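# Remove the cord binding a bunch of flowers

## Task

Get the cord off the bunch of flowers without deforming the stems or squashing the blooms.

## Robot and tools

Robot: two arms, left_arm and right_arm, each with a parallel gripper. Calibrated bases in the scene frame: left_arm at (+0.045, +0.310, +0.045) m, quat_wxyz (+1.000, 0, 0, -0.007); right_arm at (-0.006, -0.319, +0.040) m, quat_wxyz (+1.000, 0, 0, -0.022). A two-camera stand is fixed behind the arms. A loose object may sometimes get a brief push from outside.

Frames: the scene frame has its origin at table-top height, midway between the nominal bases. +z is up, +x points out over the table, and left_arm sits on the +y side. The arm names do not match image left and right. Reported hand positions, quaternions and velocities are in the scene frame. Commanded offsets, however, are along the gripper's own Hand target axes: fingers point along its +z, and they open and close along its y. end_effector_position is the point between the pads, roughly 1 cm short of the fingertips. Reported poses can be wrong by a few cm, more when the arm is stretched.

execute_actions(actions, cameras): actions is a list of actions; each action is up to 15 rows, one row per 1/30 s step, and a short action repeats its final row until 15 steps are used. Every row holds 14 numbers in [-1, 1]: left_arm dx, dy, dz, rx, ry, rz, opening, then right_arm in the same order. Always send all 14. The six pose numbers are an offset from that arm's Hand target as it was when the action began (each row measured from that start, not from the row before); 1.0 equals 0.6 m or 180 degrees, and rx, ry, rz form one rotation vector. Sending the same offset again moves the arm further. opening is absolute: +1 fully open (0.094 m), -1 closed. All zeros for an arm re-commands its Hand target. cameras lists names (cam_high, cam_low, cam_left_wrist, cam_right_wrist, or "all"); an unknown name voids the call. Images come back only with an empty actions list or when requested.

move(target, speed, blend, opening_speed, grip_force, blocking, cameras): target is one 14-number row laid out as above, or a list of up to 15 such rows; every row is an offset from the same starting Hand targets, not chained. Paths are straight, end together, take at least 0.5 s and are cut off at 10 s. speed is top path speed in m/s (0.002 to 2.9, default 0.25; turning up to twice that in rad/s), one value or one per target. blend (m) rounds corners in a list; 0 stops at each point. opening_speed is the rate of opening change per second on the -1..1 scale (0.2 or more); use it to close gently on things that can crush. grip_force is a per-pad limit in newtons, 10 to 50, one value or one per arm; it persists; lower forces close slowly. blocking=false returns after about 0.5 s while the move continues. Moves do not avoid obstacles or the other arm, and the gripper lags and overshoots more at high speed. Steer paths around an arm's own base, not close past it.

The move: line reports the ending (done, off_target, moving, held, fault, naming arms) and limits (paced = pose clipped, held = steps withheld). done means at rest within 10 mm and 2 degrees; it says nothing about contact.

wait(seconds 0 to 10, cameras): lets time pass with commands held; a running move continues. stop(cameras): brakes the running move. zoom_image(camera, region [x0, y0, x1, y1] in pixels, at most 504 by 504): enlarges part of that camera's newest image. finished_scene(scene): ends the current scene with its number; call nothing else in that reply. The goal must stay achieved with the robot let go.

Results: end_effector_position (m) and quaternion per arm, Hand target (your last commanded pose after clipping), Tool commands, grip_measured (same scale as opening; reads up to 2.5 mm wide when empty, narrower than a squeezed part), Joint positions (last value is opening in m), joint velocities (may be omitted if within noise), joint torques (positive toward larger joint angle, include arm weight, numbers 1-3 wrap at ±28 N m), and for execute_actions some per-step positions. Orientation commands are clipped to 40 degrees from the measured one per step. Grippers often stop short of the target; resend the missing distance as an offset, and check for tilt after each move.

Gripping: below first contact each pad's force rises about 1 N per 0.001, then jumps to the force limit near 20 N. To release, command well above grip_measured.

Joint ranges (rad): waist -2.618 to 3.054, shoulder 0 to 3.142, elbow 0 to 3.142 (straight 2.901), wrist pitch and yaw -1.571 to 1.571, wrist roll -2.094 to 2.094.

Cameras: cam_high, cam_low, cam_left_wrist, cam_right_wrist, all 672x504, with calibration given (wrist poses come from joint readings and may lag).

Avoid: anything leaving the table or left off it, drops, releasing moving parts, slams and hard pushes, contact or squeezing between the two arms, strain on the wrist-camera cables (touching counts as hand contact), arm stops, and motor overheating from stretched or pushing poses (MOTOR HOT at 75 °C, fold-away fault at 90 °C). An arm blocked by something keeps pressing; command it back past the gripper to relieve it.

Each tool is called after "Request:" in YAML: its name, and indented under it one key for each argument.

## Session

Request:
execute_actions:
  actions: []

Scene clock: 0.00 s.
left_arm: end_effector_position=(+0.4296, +0.3002, +0.1167) grip_measured=+1.000 end_effector_quat_wxyz=(+0.547, +0.005, +0.837, +0.008) | right_arm: end_effector_position=(+0.3940, -0.3607, +0.1270) grip_measured=+1.000 end_effector_quat_wxyz=(+0.551, +0.071, +0.831, +0.004)
Joint positions: left_arm=[-0.033 1.541 0.345 0.782 -0.052 -0.003 0.094] | right_arm=[-0.077 1.539 0.43 0.707 -0.04 0.075 0.094]
Joint velocities: within noise
Joint torques (N m): no reading
Heat: left arm: 45 °C; right arm: 47 °C.
Hand target: left_arm +0.4344, +0.3000, +0.1272; +0.560, +0.004, +0.828, +0.007 | right_arm +0.3983, -0.3612, +0.1373; +0.564, +0.070, +0.823, +0.003
Tool commands: left_gripper/opening=+1.0 right_gripper/opening=+1.0
camera_calibration:
cam_left_wrist: T_world_to_cam=[[-0.00201389, -0.999983, 0.00547309, 0.297372], [-0.751, -0.00210149, -0.660299, 0.43622], [0.6603, -0.00544006, -0.750983, -0.112349], [0, 0, 0, 1]] pos_world=[0.402384, 0.297672, 0.202036]
cam_right_wrist: T_world_to_cam=[[-0.126819, -0.9895, -0.0693305, -0.302266], [-0.72652, 0.140246, -0.672681, 0.461879], [0.675341, -0.0349384, -0.736678, -0.0935771], [0, 0, 0, 1]] pos_world=[0.360428, -0.367138, 0.220805]

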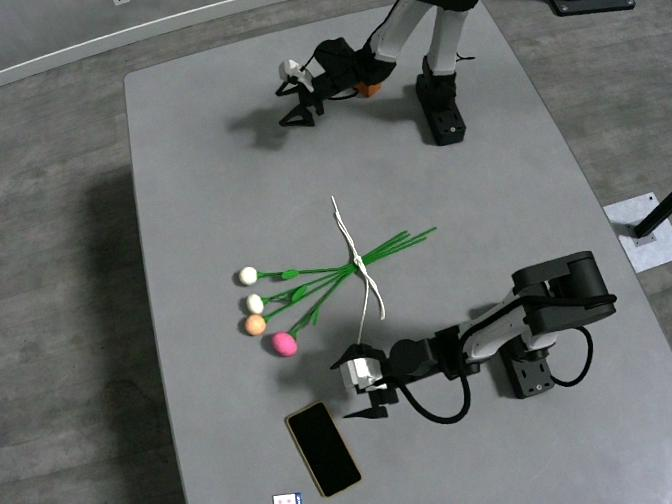

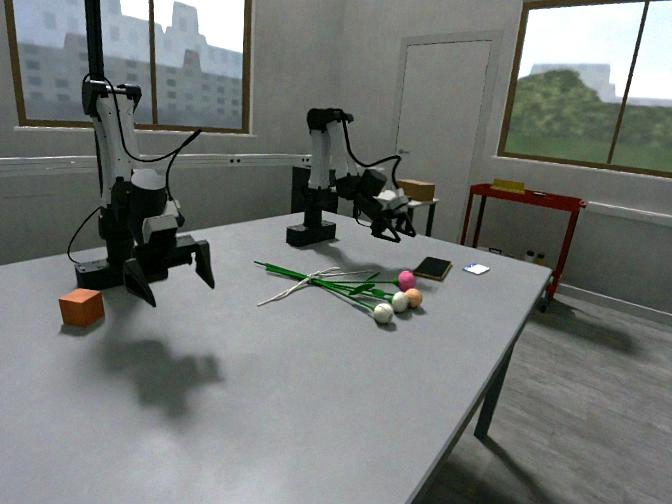

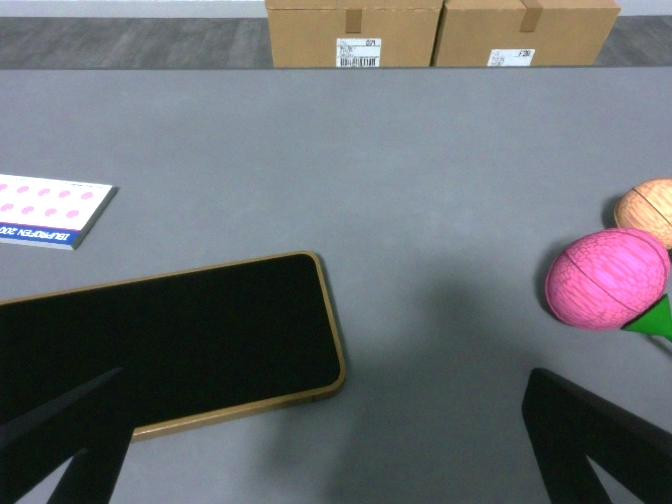

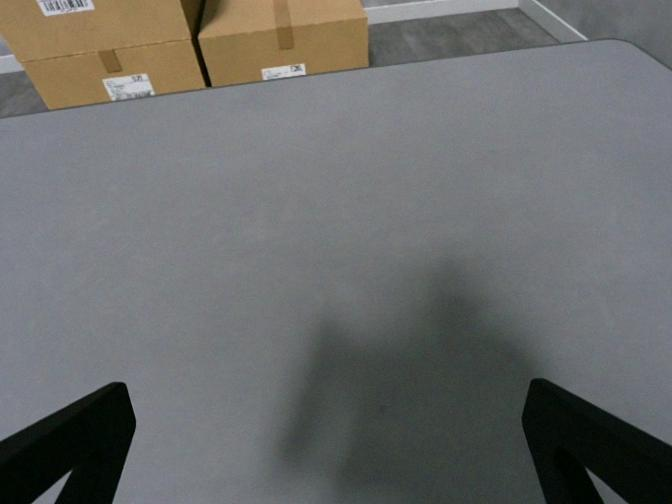

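Request:
zoom_image:
  camera: "cam_high"
  region: [300, 180, 450, 350]

Request:
zoom_image:
  camera: "cam_low"
  region: [240, 230, 440, 340]

Scaled by 2.965 from the camera's 672x504 image, which has a finer 960x720 frame.

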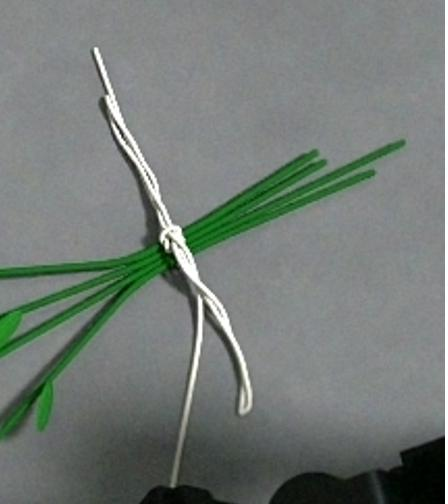

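Scaled by 2.520 from the camera's 672x504 image, which has a finer 960x720 frame.

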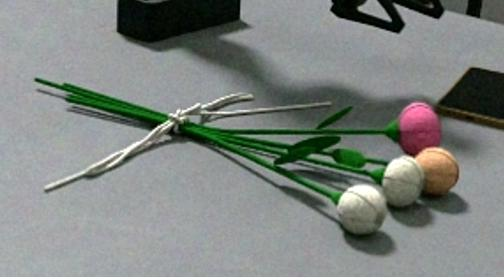

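Request:
move:
  target: [0.004,-0.067,-0.158,-0.2936,0.2936,-0.435,1,0.113,0.397,-0.165,0.292,0.289,0.388,0]
  cameras: ["all"]

Scene clock: 46.17 s.
left_arm: end_effector_position=(+0.3398, +0.2608, +0.1545) grip_measured=+1.000 end_effector_quat_wxyz=(-0.008, +0.702, -0.712, -0.013) | right_arm: end_effector_position=(+0.3060, -0.1156, +0.1249) grip_measured=+0.002 end_effector_quat_wxyz=(-0.005, +0.690, +0.724, -0.005)
Joint positions: left_arm=[-0.166 1.686 1.372 -1.27 -0.029 -1.738 0.094] | right_arm=[0.617 1.977 1.646 -1.252 -0.008 2.095 0.047]
Joint torques (N m): left_arm=[0.62 -4.9 8.27 0.13 0.15 -0.01] | right_arm=[0.35 -10.45 7.06 0.14 -0.16 0.15]
Heat: left arm: 48 °C; right arm: 49 °C.
Hand target: left_arm +0.3455, +0.2592, +0.1596; -0.007, +0.708, -0.706, -0.005 | right_arm +0.3089, -0.1101, +0.1304; +0.000, +0.707, +0.707, +0.001
Off the commanded pose: left_arm 0.008 m, 1 deg | right_arm 0.008 m, 3 deg.
joint sent to its limit (right arm) — joint 6 (wrist roll), upper limit. The joint targets still meet the commanded pose.
move: off_target (right_arm)
camera_calibration:
cam_left_wrist: T_world_to_cam=[[0.999969, 0.00594611, 0.00521026, -0.345292], [0.00341321, -0.919151, 0.39389, 0.213731], [0.00713113, -0.39386, -0.919143, 0.324395], [0, 0, 0, 1]] pos_world=[0.342238, 0.326271, 0.215777]
cam_right_wrist: T_world_to_cam=[[-0.997836, -0.05749, 0.0318974, 0.29071], [-0.0391478, 0.909319, 0.414254, 0.104917], [-0.0528203, 0.412109, -0.909602, 0.268971], [0, 0, 0, 1]] pos_world=[0.308395, -0.189536, 0.191922]

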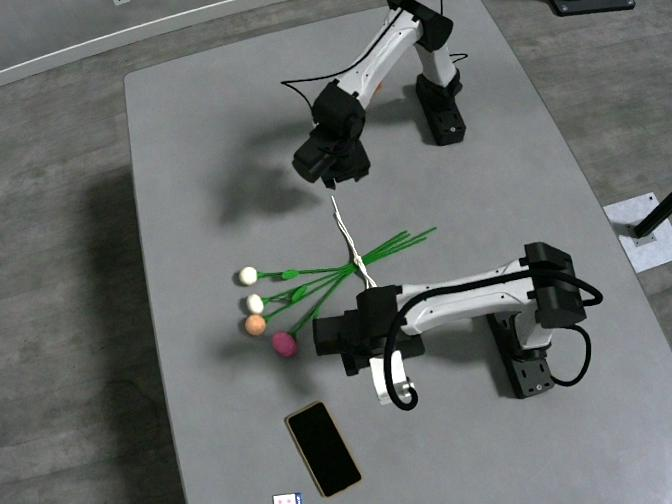

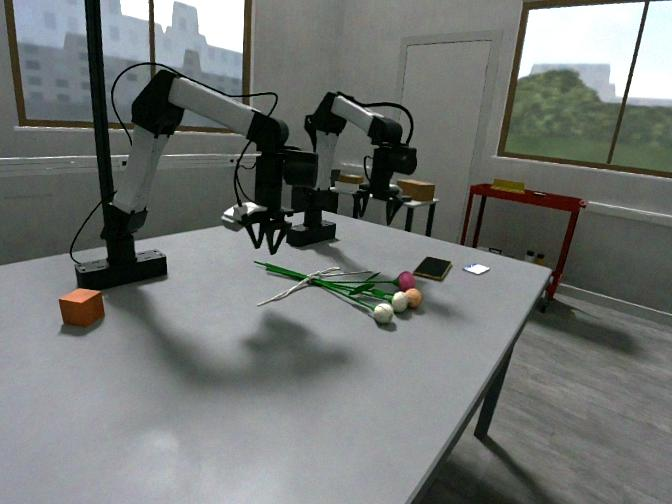

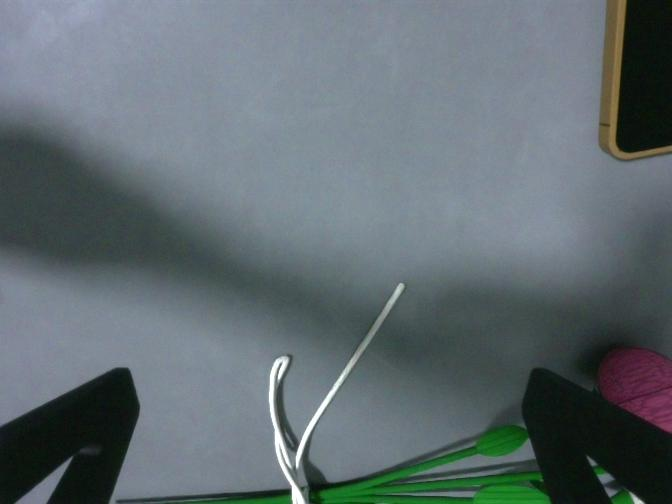

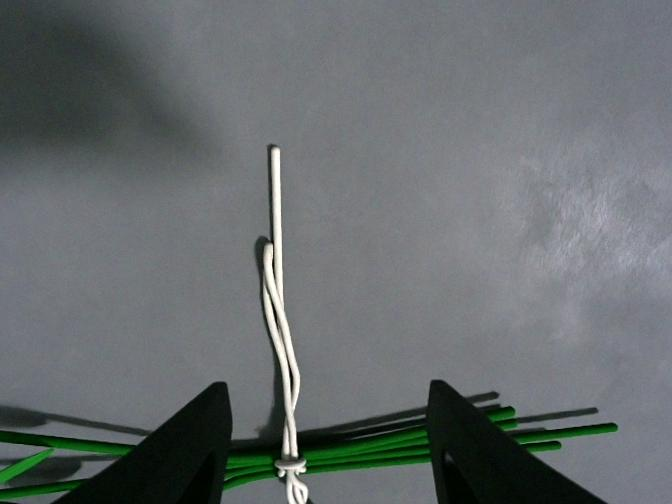

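Request:
move:
  target: [0.115,-0.058,0.183,0,0,0,-0.1,-0.025,0.037,0.134,0,0,0,0]
  cameras: ["cam_left_wrist","cam_right_wrist"]

Scene clock: 72.33 s.
left_arm: end_effector_position=(+0.3775, +0.1955, +0.0483) grip_measured=-0.098 end_effector_quat_wxyz=(-0.007, +0.705, -0.709, -0.013) | right_arm: end_effector_position=(+0.3272, -0.1235, +0.0500) grip_measured=+0.002 end_effector_quat_wxyz=(-0.006, +0.707, +0.708, -0.004)
Joint positions: left_arm=[-0.327 1.984 1.318 -0.922 -0.023 -1.907 0.042] | right_arm=[0.57 2.092 1.512 -1.002 -0.009 2.095 0.047]
Joint torques (N m): left_arm=[-0.1 -7.21 5.49 0.36 0.12 -0.02] | right_arm=[-0.29 -11.89 4.51 0.44 0.05 -0.06]
Heat: left arm: 51 °C; right arm: 51 °C.
Hand target: left_arm +0.3807, +0.1921, +0.0488; -0.006, +0.708, -0.706, -0.005 | right_arm +0.3311, -0.1250, +0.0500; +0.000, +0.707, +0.707, +0.001
Off the commanded pose: left_arm 0.005 m, 1 deg | right_arm 0.004 m, 1 deg.
move: done
camera_calibration:
cam_left_wrist: T_world_to_cam=[[0.999894, 0.0139884, 0.00405911, -0.383513], [0.0112276, -0.917753, 0.396993, 0.192036], [0.00927856, -0.396905, -0.917813, 0.20044], [0, 0, 0, 1]] pos_world=[0.379457, 0.261162, 0.109286]
cam_right_wrist: T_world_to_cam=[[-0.99943, -0.00988075, 0.0322758, 0.320117], [0.00439987, 0.909903, 0.414797, 0.129852], [-0.0334663, 0.414703, -0.909341, 0.199172], [0, 0, 0, 1]] pos_world=[0.326029, -0.197587, 0.116921]
Images, in order (width x height): cam_left_wrist 672x504, cam_right_wrist 672x504.

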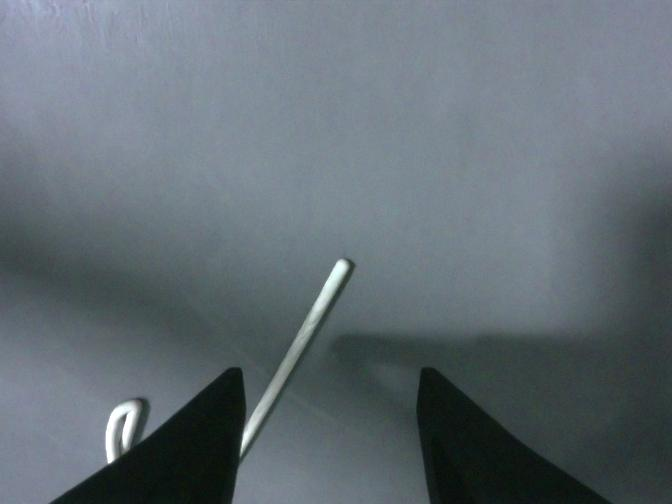

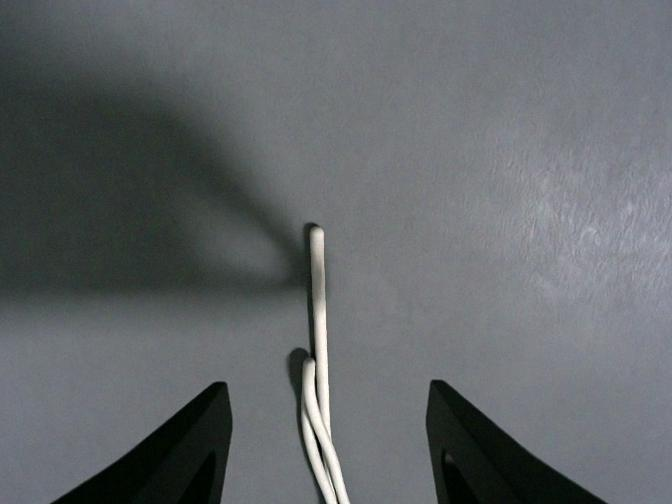

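Request:
move:
  target: [0,0.0075,0.059,0,0,0,-0.1,-0.019,0,0.061,0,0,0,0]
  cameras: ["all"]
  speed: 0.08

Scene clock: 82.40 s.
left_arm: end_effector_position=(+0.3777, +0.1955, +0.0181) grip_measured=-0.098 end_effector_quat_wxyz=(-0.010, +0.706, -0.708, -0.005) | right_arm: end_effector_position=(+0.3277, -0.1340, +0.0146) grip_measured=+0.002 end_effector_quat_wxyz=(-0.005, +0.708, +0.706, -0.002)
Joint positions: left_arm=[-0.327 2.024 1.243 -0.79 -0.023 -1.91 0.042] | right_arm=[0.546 2.125 1.413 -0.865 -0.009 2.075 0.047]
Joint torques (N m): left_arm=[-0.4 -6.64 4.31 0.34 0.13 0.01] | right_arm=[-0.32 -11.55 4.12 0.44 0.04 -0.12]
Heat: left arm: 50 °C; right arm: 52 °C.
Hand target: left_arm +0.3763, +0.1926, +0.0134; -0.007, +0.708, -0.706, -0.005 | right_arm +0.3311, -0.1364, +0.0134; +0.000, +0.707, +0.707, +0.000
Off the commanded pose: left_arm 0.006 m, 0 deg | right_arm 0.004 m, 1 deg.
move: done
camera_calibration:
cam_left_wrist: T_world_to_cam=[[0.999657, 0.0174562, 0.0195273, -0.384416], [0.00813124, -0.91553, 0.402168, 0.20458], [0.0248981, -0.401871, -0.915358, 0.16779], [0, 0, 0, 1]] pos_world=[0.378443, 0.261439, 0.0788193]
cam_right_wrist: T_world_to_cam=[[-0.999572, -0.00495594, 0.0288375, 0.322397], [0.00751671, 0.908984, 0.416762, 0.152857], [-0.0282783, 0.4168, -0.908558, 0.169958], [0, 0, 0, 1]] pos_world=[0.325916, -0.208185, 0.0814146]

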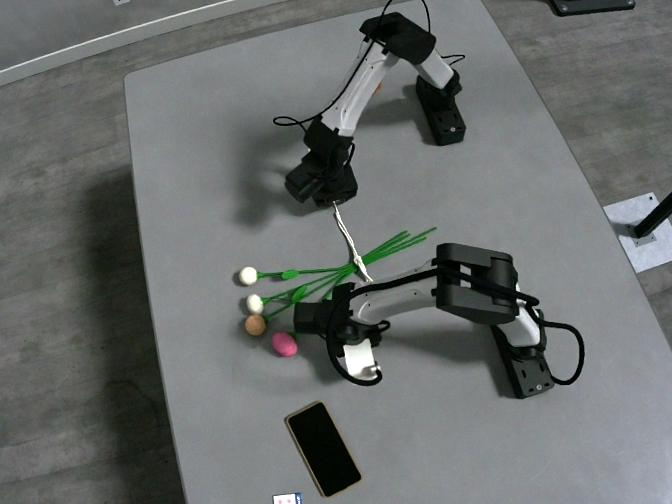

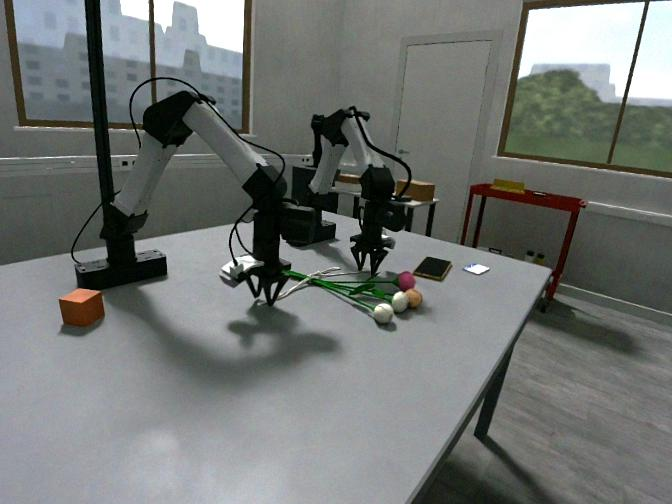

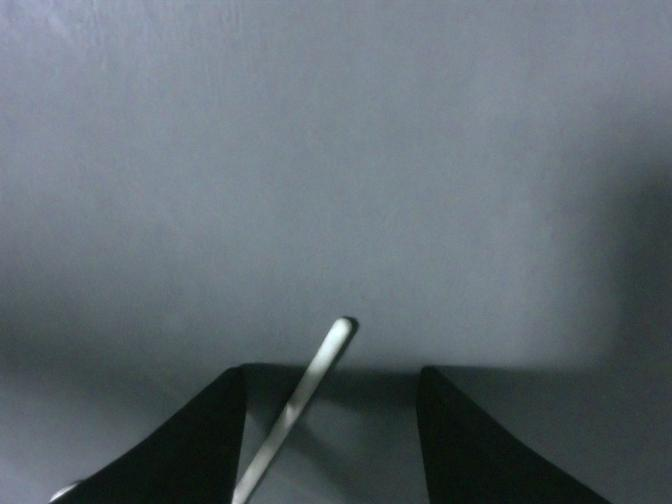

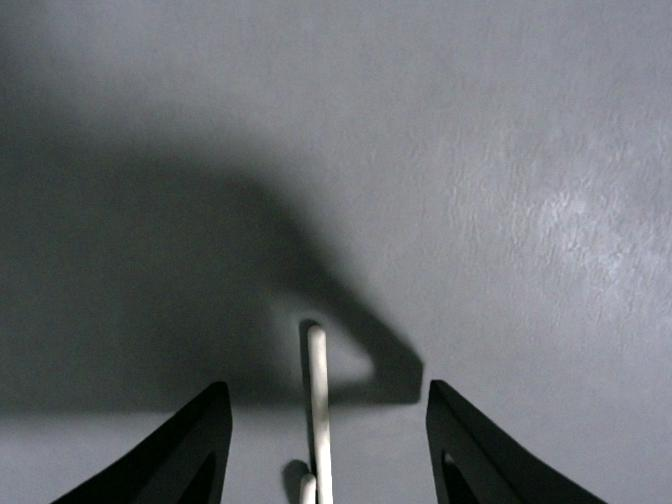

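Request:
move:
  target:
    - [0,0.010,0.0133,0,0,0,-0.1,0,-0.006,0.009,0,0,0,0]
    - [0,0.010,0.0133,0,0,0,-1,0,-0.006,0.009,0,0,0,-1]
  opening_speed: 1
  cameras: ["cam_left_wrist","cam_right_wrist"]
  speed: 0.05

Scene clock: 93.00 s.
left_arm: end_effector_position=(+0.3808, +0.1925, +0.0167) grip_measured=-0.956 end_effector_quat_wxyz=(-0.016, +0.707, -0.707, +0.008) | right_arm: end_effector_position=(+0.3297, -0.1336, +0.0108) grip_measured=-0.955 end_effector_quat_wxyz=(-0.001, +0.708, +0.706, +0.005)
Joint positions: left_arm=[-0.332 2.017 1.224 -0.75 -0.023 -1.917 0.002] | right_arm=[0.546 2.125 1.395 -0.832 -0.006 2.075 0.002]
Joint torques (N m): left_arm=[-0.44 -6.23 2.47 0.4 0.13 0.02] | right_arm=[0.03 -11.64 3.43 0.37 0.02 -0.06]
Heat: left arm: 49 °C; right arm: 52 °C.
Hand target: left_arm +0.3702, +0.1927, +0.0053; -0.007, +0.708, -0.706, -0.005 | right_arm +0.3275, -0.1364, +0.0080; +0.000, +0.707, +0.707, +0.000
Off the commanded pose: left_arm 0.015 m, 2 deg | right_arm 0.005 m, 1 deg.
move: off_target (left_arm); target 2's new opening was sent with left_arm's hand 0.013 m and 1 deg from that target
camera_calibration:
cam_left_wrist: T_world_to_cam=[[0.998731, 0.0197004, 0.0463517, -0.387956], [-0.00110596, -0.911524, 0.411245, 0.205056], [0.0503524, -0.410775, -0.910345, 0.157113], [0, 0, 0, 1]] pos_world=[0.37978, 0.259094, 0.0766814]
cam_right_wrist: T_world_to_cam=[[-0.999901, -0.00505266, 0.0131572, 0.324791], [0.000956604, 0.907049, 0.421025, 0.155938], [-0.0140615, 0.420995, -0.906954, 0.162211], [0, 0, 0, 1]] pos_world=[0.326891, -0.208093, 0.077191]
Images, in order (width x height): cam_left_wrist 672x504, cam_right_wrist 672x504.

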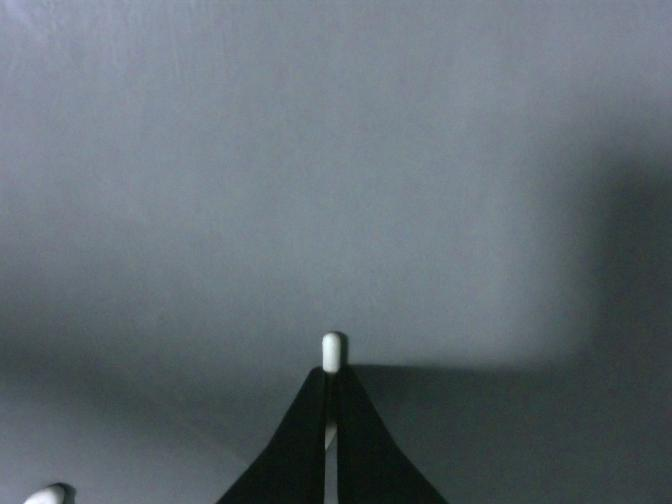

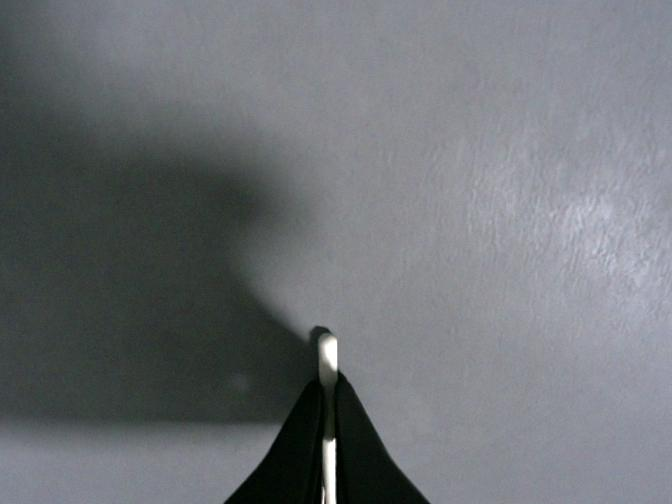

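Request:
move:
  target:
    - [-0.01,0,-0.03,0,0,0,-1,-0.01,0,-0.012,0,0,0,-1]
    - [-0.11,0.03,-0.03,0,0,0,-1,-0.11,0,-0.012,0,0,0,-1]
  blend: 0.005
  speed: 0.05
  cameras: ["all"]

Scene clock: 105.60 s.
left_arm: end_effector_position=(+0.3481, +0.2571, +0.0162) grip_measured=-0.956 end_effector_quat_wxyz=(+0.004, +0.707, -0.706, -0.019) | right_arm: end_effector_position=(+0.3254, -0.1989, +0.0105) grip_measured=-0.955 end_effector_quat_wxyz=(-0.008, +0.708, +0.706, -0.007)
Joint positions: left_arm=[-0.166 1.914 1.07 -0.763 -0.016 -1.753 0.002] | right_arm=[0.387 2.047 1.269 -0.812 -0.008 1.916 0.002]
Joint torques (N m): left_arm=[0.72 -9.03 3.84 0.27 0.05 0.13] | right_arm=[-0.49 -13.14 3.22 0.38 0.04 -0.14]
Heat: left arm: 49 °C; right arm: 53 °C.
Hand target: left_arm +0.3521, +0.2584, +0.0244; -0.007, +0.708, -0.706, -0.005 | right_arm +0.3276, -0.2024, +0.0152; +0.000, +0.707, +0.707, +0.001
Off the commanded pose: left_arm 0.009 m, 2 deg | right_arm 0.006 m, 1 deg.
move: done
camera_calibration:
cam_left_wrist: T_world_to_cam=[[0.999558, 0.0218221, -0.0202025, -0.356304], [0.0280984, -0.915507, 0.401321, 0.255076], [-0.00973786, -0.401711, -0.915715, 0.203494], [0, 0, 0, 1]] pos_world=[0.350961, 0.323045, 0.0767771]
cam_right_wrist: T_world_to_cam=[[-0.999213, -0.00597419, 0.0392256, 0.319408], [0.0107878, 0.910455, 0.413467, 0.212891], [-0.0381833, 0.413565, -0.909674, 0.195766], [0, 0, 0, 1]] pos_world=[0.324334, -0.272881, 0.0775306]

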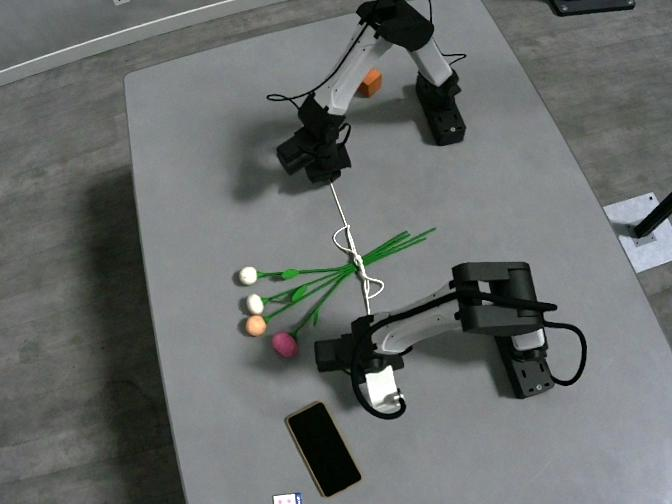

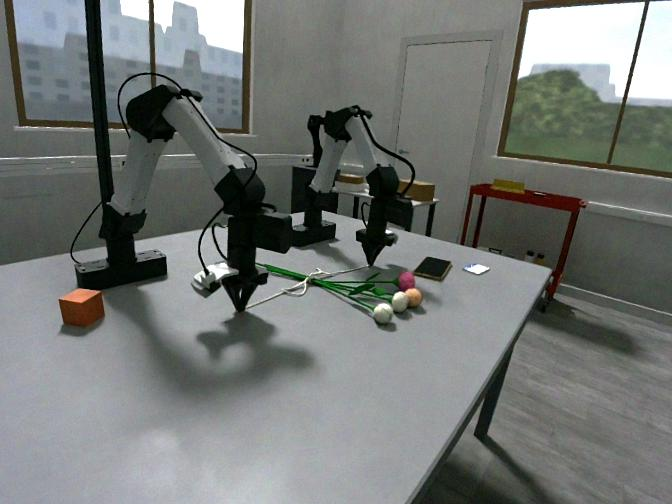

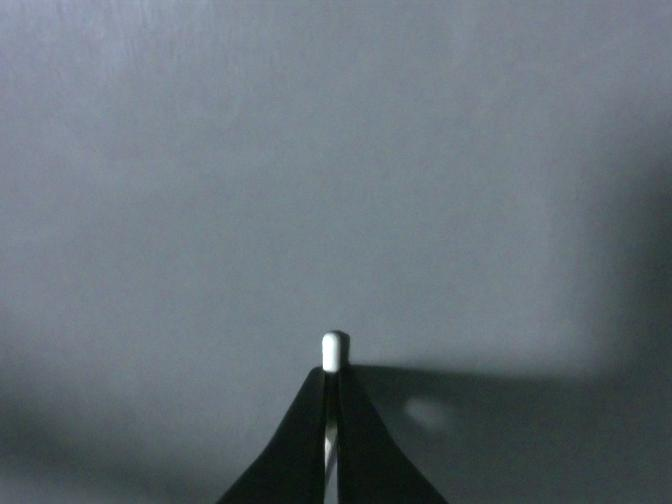

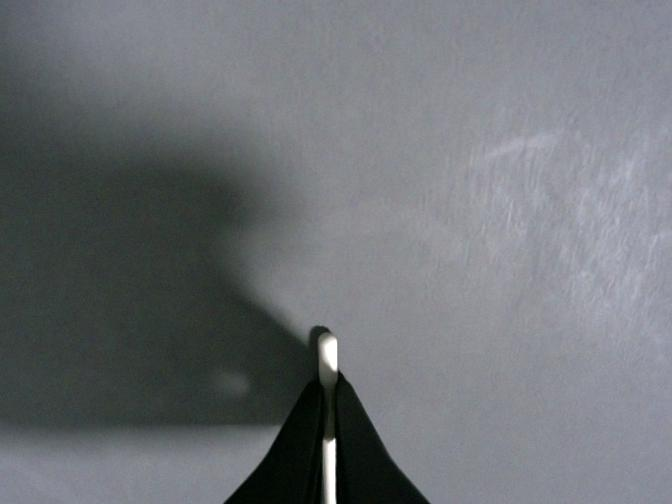

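Request:
move:
  target: [-0.13,0.02,0,0,0,0,-1,-0.13,0,0,0,0,0,-1]
  speed: 0.05
  cameras: ["cam_high","cam_low"]

Request:
zoom_image:
  camera: "cam_high"
  region: [280, 150, 450, 350]

Scene clock: 112.80 s.
left_arm: end_effector_position=(+0.3337, +0.3344, +0.0157) grip_measured=-0.956 end_effector_quat_wxyz=(+0.011, +0.708, -0.706, -0.020) | right_arm: end_effector_position=(+0.3250, -0.2768, +0.0104) grip_measured=-0.955 end_effector_quat_wxyz=(-0.011, +0.708, +0.706, -0.007)
Joint positions: left_arm=[0.091 1.863 0.996 -0.747 -0.016 -1.498 0.002] | right_arm=[0.166 1.99 1.182 -0.787 -0.009 1.696 0.002]
Joint torques (N m): left_arm=[0.57 -9.03 4.05 0.29 0.05 0.15] | right_arm=[-0.47 -12.59 3.25 0.43 0.06 -0.13]
Heat: left arm: 50 °C; right arm: 54 °C.
Hand target: left_arm +0.3400, +0.3364, +0.0256; -0.007, +0.708, -0.707, -0.005 | right_arm +0.3275, -0.2804, +0.0151; +0.000, +0.707, +0.707, +0.000
Off the commanded pose: left_arm 0.012 m, 3 deg | right_arm 0.007 m, 2 deg.
move: off_target (left_arm)
Images, in order (width x height): cam_high 672x504, cam_low 672x504.

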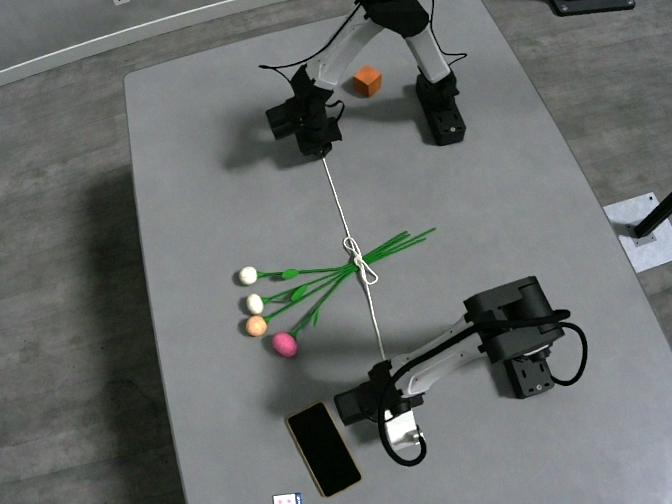

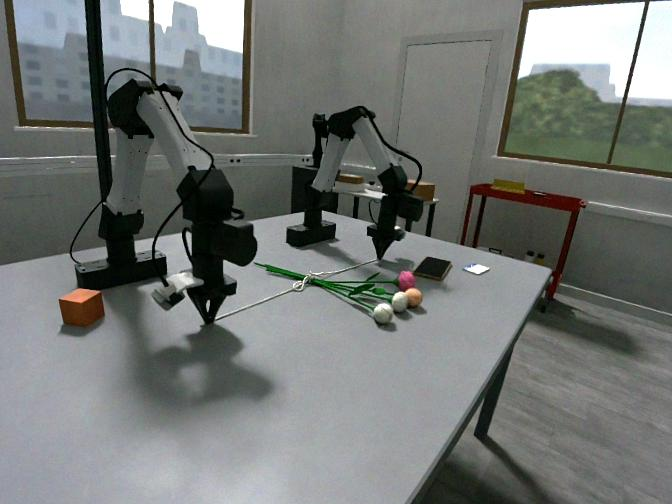

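Scaled by 2.520 from the camera's 672x504 image, which has a finer 960x720 frame.

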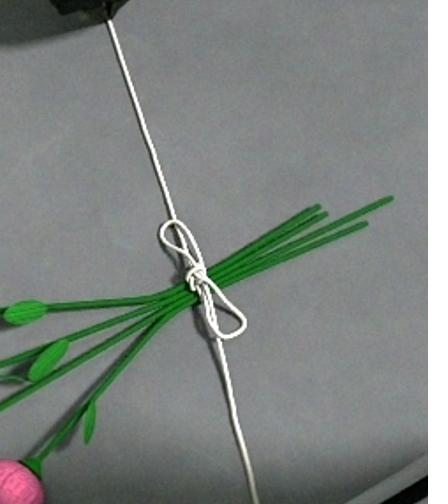

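Request:
move:
  target: [-0.115,0.01,0,0,0,0,-1,-0.115,0,0,0,0,0,-1]
  speed: 0.05
  cameras: ["cam_high","cam_low"]

Request:
zoom_image:
  camera: "cam_high"
  region: [280, 150, 450, 350]

Scene clock: 122.53 s.
left_arm: end_effector_position=(+0.3204, +0.3996, +0.0157) grip_measured=-0.956 end_effector_quat_wxyz=(+0.016, +0.708, -0.706, -0.017) | right_arm: end_effector_position=(+0.3242, -0.3453, +0.0104) grip_measured=-0.955 end_effector_quat_wxyz=(-0.013, +0.709, +0.706, -0.005)
Joint positions: left_arm=[0.322 1.863 0.996 -0.747 -0.016 -1.268 0.002] | right_arm=[-0.04 1.984 1.172 -0.785 -0.009 1.49 0.002]
Joint torques (N m): left_arm=[0.61 -7.54 6.93 0.21 0.07 0.23] | right_arm=[-0.47 -12.05 3.74 0.44 0.05 -0.15]
Heat: left arm: 52 °C; right arm: 54 °C.
Hand target: left_arm +0.3338, +0.4054, +0.0268; -0.006, +0.708, -0.706, -0.005 | right_arm +0.3277, -0.3495, +0.0151; +0.000, +0.707, +0.707, +0.001
Off the commanded pose: left_arm 0.018 m, 3 deg | right_arm 0.007 m, 2 deg.
move: off_target (left_arm)
Images, in order (width x height): cam_high 672x504, cam_low 672x504.

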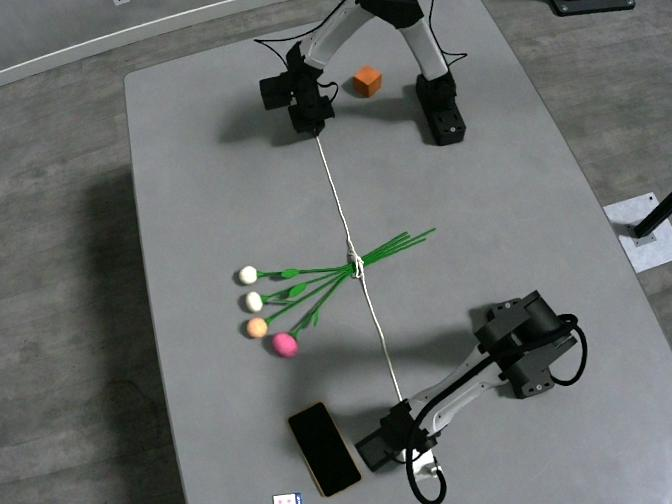

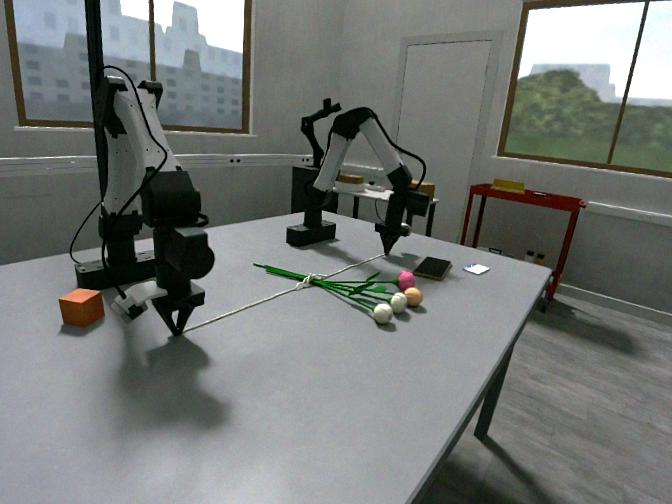

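Scaled by 2.520 from the camera's 672x504 image, which has a finer 960x720 frame.

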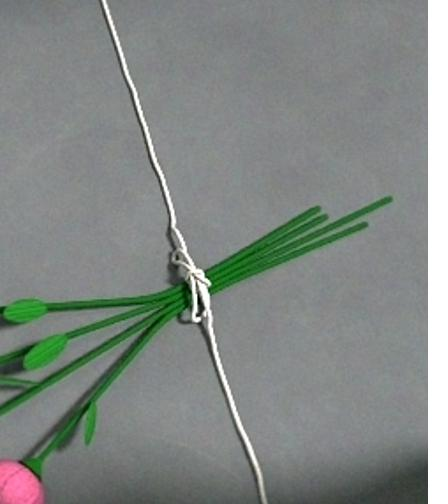

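Request:
move:
  target: [-0.06,0.01,0,0,0,0,-1,-0.06,0,0,0,0,0,-1]
  speed: 0.04
  cameras: ["cam_high","cam_low"]

Request:
zoom_image:
  camera: "cam_high"
  region: [280, 150, 450, 350]

Scene clock: 130.83 s.
left_arm: end_effector_position=(+0.3205, +0.4368, +0.0227) grip_measured=-0.956 end_effector_quat_wxyz=(+0.001, +0.708, -0.706, -0.009) | right_arm: end_effector_position=(+0.3196, -0.3794, +0.0104) grip_measured=-0.955 end_effector_quat_wxyz=(-0.013, +0.708, +0.706, -0.004)
Joint positions: left_arm=[0.439 1.863 1.031 -0.747 -0.016 -1.151 0.002] | right_arm=[-0.144 1.984 1.172 -0.785 -0.009 1.384 0.002]
Joint torques (N m): left_arm=[0.57 -5.91 7.01 0.21 0.08 0.17] | right_arm=[-0.57 -10.41 5.61 0.36 0.05 -0.15]
Heat: left arm: 53 °C; right arm: 55 °C.
Hand target: left_arm +0.3277, +0.4413, +0.0273; -0.006, +0.708, -0.706, -0.005 | right_arm +0.3277, -0.3854, +0.0150; +0.000, +0.707, +0.707, +0.001
Off the commanded pose: left_arm 0.010 m, 1 deg | right_arm 0.011 m, 2 deg.
move: off_target (right_arm)
Images, in order (width x height): cam_high 672x504, cam_low 672x504.

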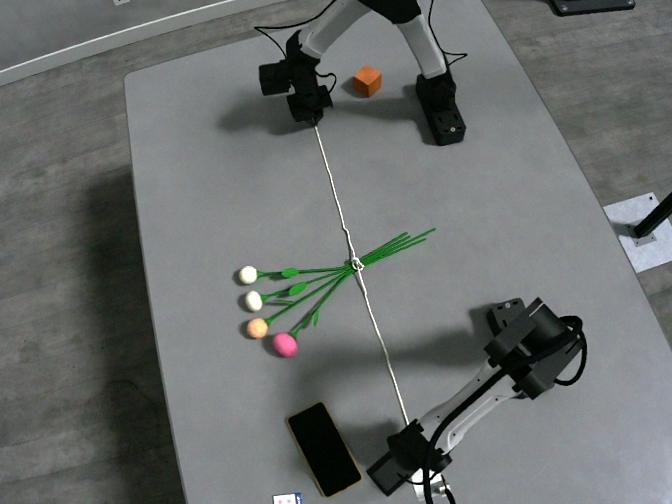

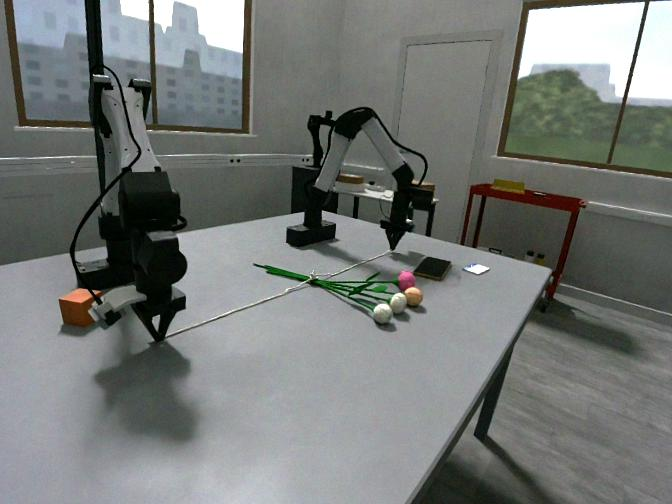

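Scaled by 2.520 from the camera's 672x504 image, which has a finer 960x720 frame.

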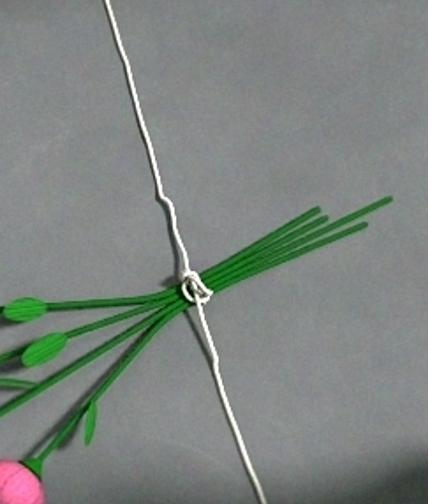

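Request:
move:
  target: [-0.05,0.01,0,0,0,0,-1,-0.05,-0.01,0,0,0,0,-1]
  speed: 0.04
  cameras: ["cam_high","cam_low"]

Request:
zoom_image:
  camera: "cam_high"
  region: [310, 215, 410, 315]

Request:
zoom_image:
  camera: "cam_low"
  region: [250, 240, 400, 330]

Scene clock: 139.43 s.
left_arm: end_effector_position=(+0.3157, +0.4668, +0.0248) grip_measured=-0.956 end_effector_quat_wxyz=(-0.002, +0.709, -0.706, -0.008) | right_arm: end_effector_position=(+0.3130, -0.4094, +0.0107) grip_measured=-0.955 end_effector_quat_wxyz=(-0.013, +0.709, +0.705, -0.002)
Joint positions: left_arm=[0.532 1.884 1.069 -0.756 -0.016 -1.057 0.002] | right_arm=[-0.236 1.984 1.173 -0.785 -0.009 1.295 0.002]
Joint torques (N m): left_arm=[0.53 -5.65 7.12 0.18 0.08 0.11] | right_arm=[-0.39 -10.06 5.91 0.33 0.05 -0.14]
Heat: left arm: 52 °C; right arm: 55 °C.
Hand target: left_arm +0.3217, +0.4713, +0.0278; -0.006, +0.708, -0.706, -0.005 | right_arm +0.3216, -0.4155, +0.0150; +0.000, +0.707, +0.707, +0.000
Off the commanded pose: left_arm 0.008 m, 1 deg | right_arm 0.011 m, 2 deg.
move: off_target (right_arm)
Images, in order (width x height): cam_high 672x504, cam_low 672x504.

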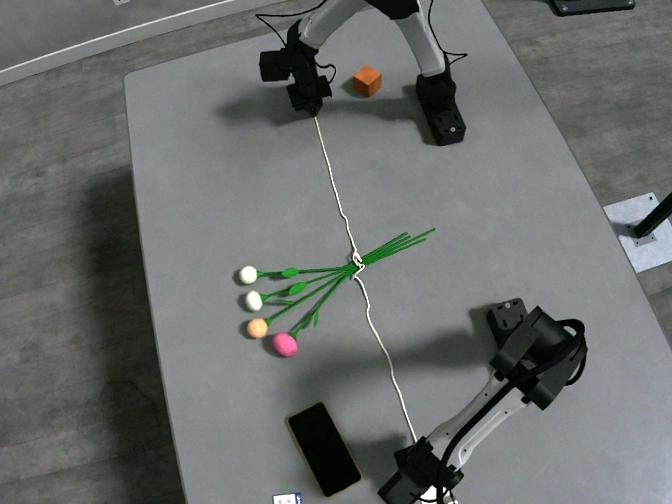

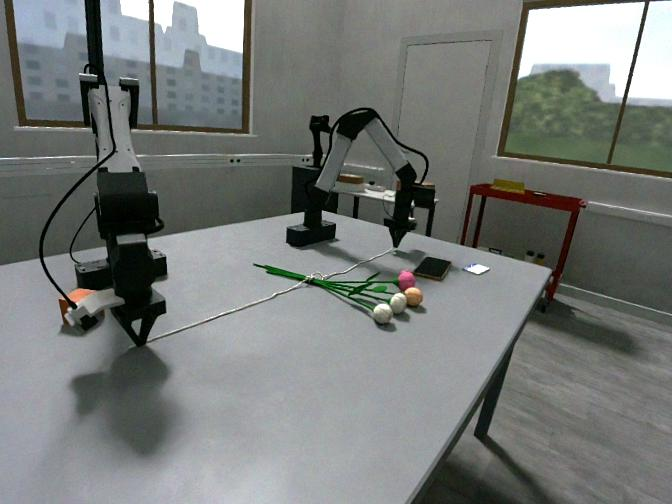

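Scaled by 5.040 from the camera's 672x504 image, which has a finer 960x720 frame.

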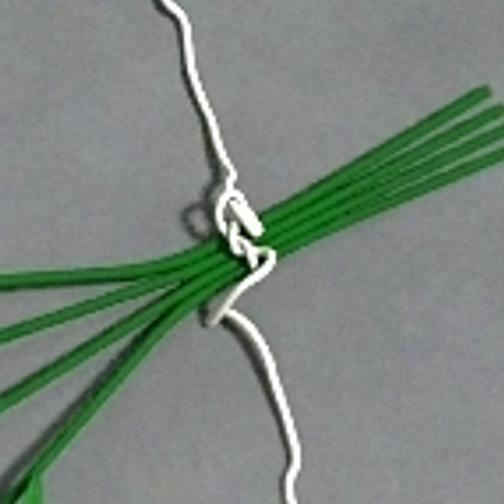

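Scaled by 3.360 from the camera's 672x504 image, which has a finer 960x720 frame.

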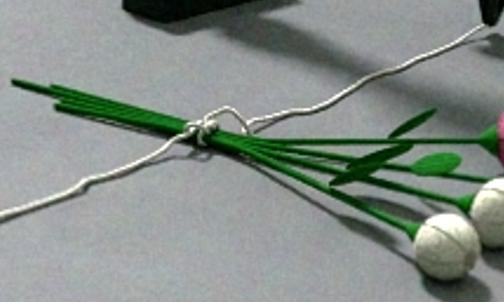

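Request:
move:
  target:
    - [0.01,0,0.013,0,0,0,-0.6,0,0,0,0,0,0,-1]
    - [0.01,0,-0.13,0,0,0,-0.6,0,0,0,0,0,0,-1]
    - [0.01,0,-0.13,0,0,0,-0.6,-0.24,0.1,-0.03,0,0,0,-1]
  speed: [0.1,0.1,0.06]
  cameras: ["cam_high","cam_low"]

Request:
zoom_image:
  camera: "cam_high"
  region: [310, 215, 410, 315]

Scene clock: 159.77 s.
left_arm: end_effector_position=(+0.3125, +0.4617, +0.0887) grip_measured=-0.602 end_effector_quat_wxyz=(+0.019, +0.706, -0.707, -0.014) | right_arm: end_effector_position=(+0.3783, -0.5522, +0.0280) grip_measured=-0.955 end_effector_quat_wxyz=(-0.009, +0.709, +0.706, +0.002)
Joint positions: left_arm=[0.523 1.797 1.236 -1.054 -0.016 -1.061 0.019] | right_arm=[-0.504 2.37 1.884 -1.101 -0.009 1.026 0.002]
Joint torques (N m): left_arm=[-0.46 -8.9 7.69 0.11 0.11 0.02] | right_arm=[-0.42 -13.63 7.02 0.22 0.04 -0.14]
Heat: left arm: 52 °C; right arm: 55 °C.
Hand target: left_arm +0.3216, +0.4641, +0.1058; -0.007, +0.708, -0.706, -0.005 | right_arm +0.3817, -0.5594, +0.0330; +0.000, +0.707, +0.707, +0.001
Off the commanded pose: left_arm 0.019 m, 3 deg | right_arm 0.009 m, 1 deg.
move: off_target (left_arm)
Images, in order (width x height): cam_high 672x504, cam_low 672x504.

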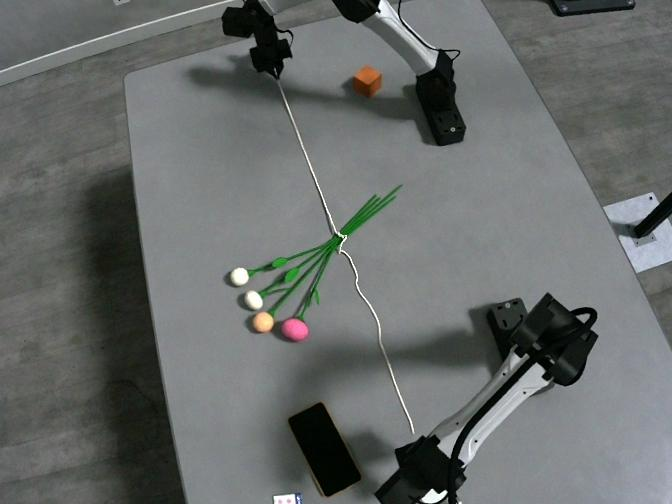

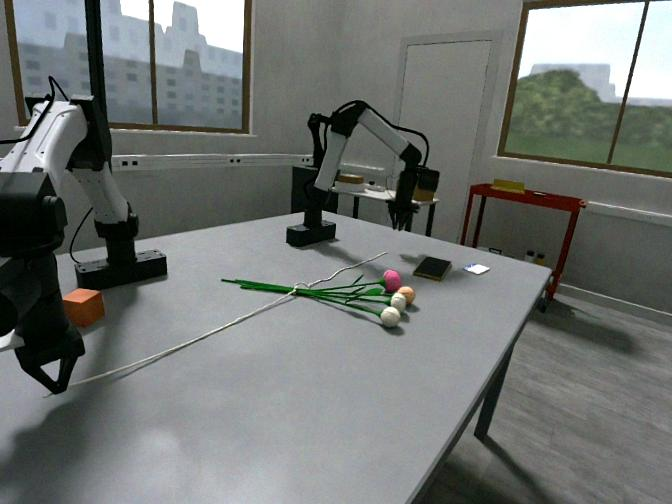

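Scaled by 5.040 from the camera's 672x504 image, which has a finer 960x720 frame.

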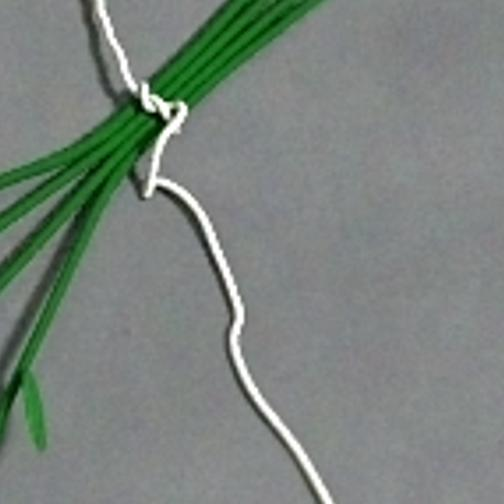

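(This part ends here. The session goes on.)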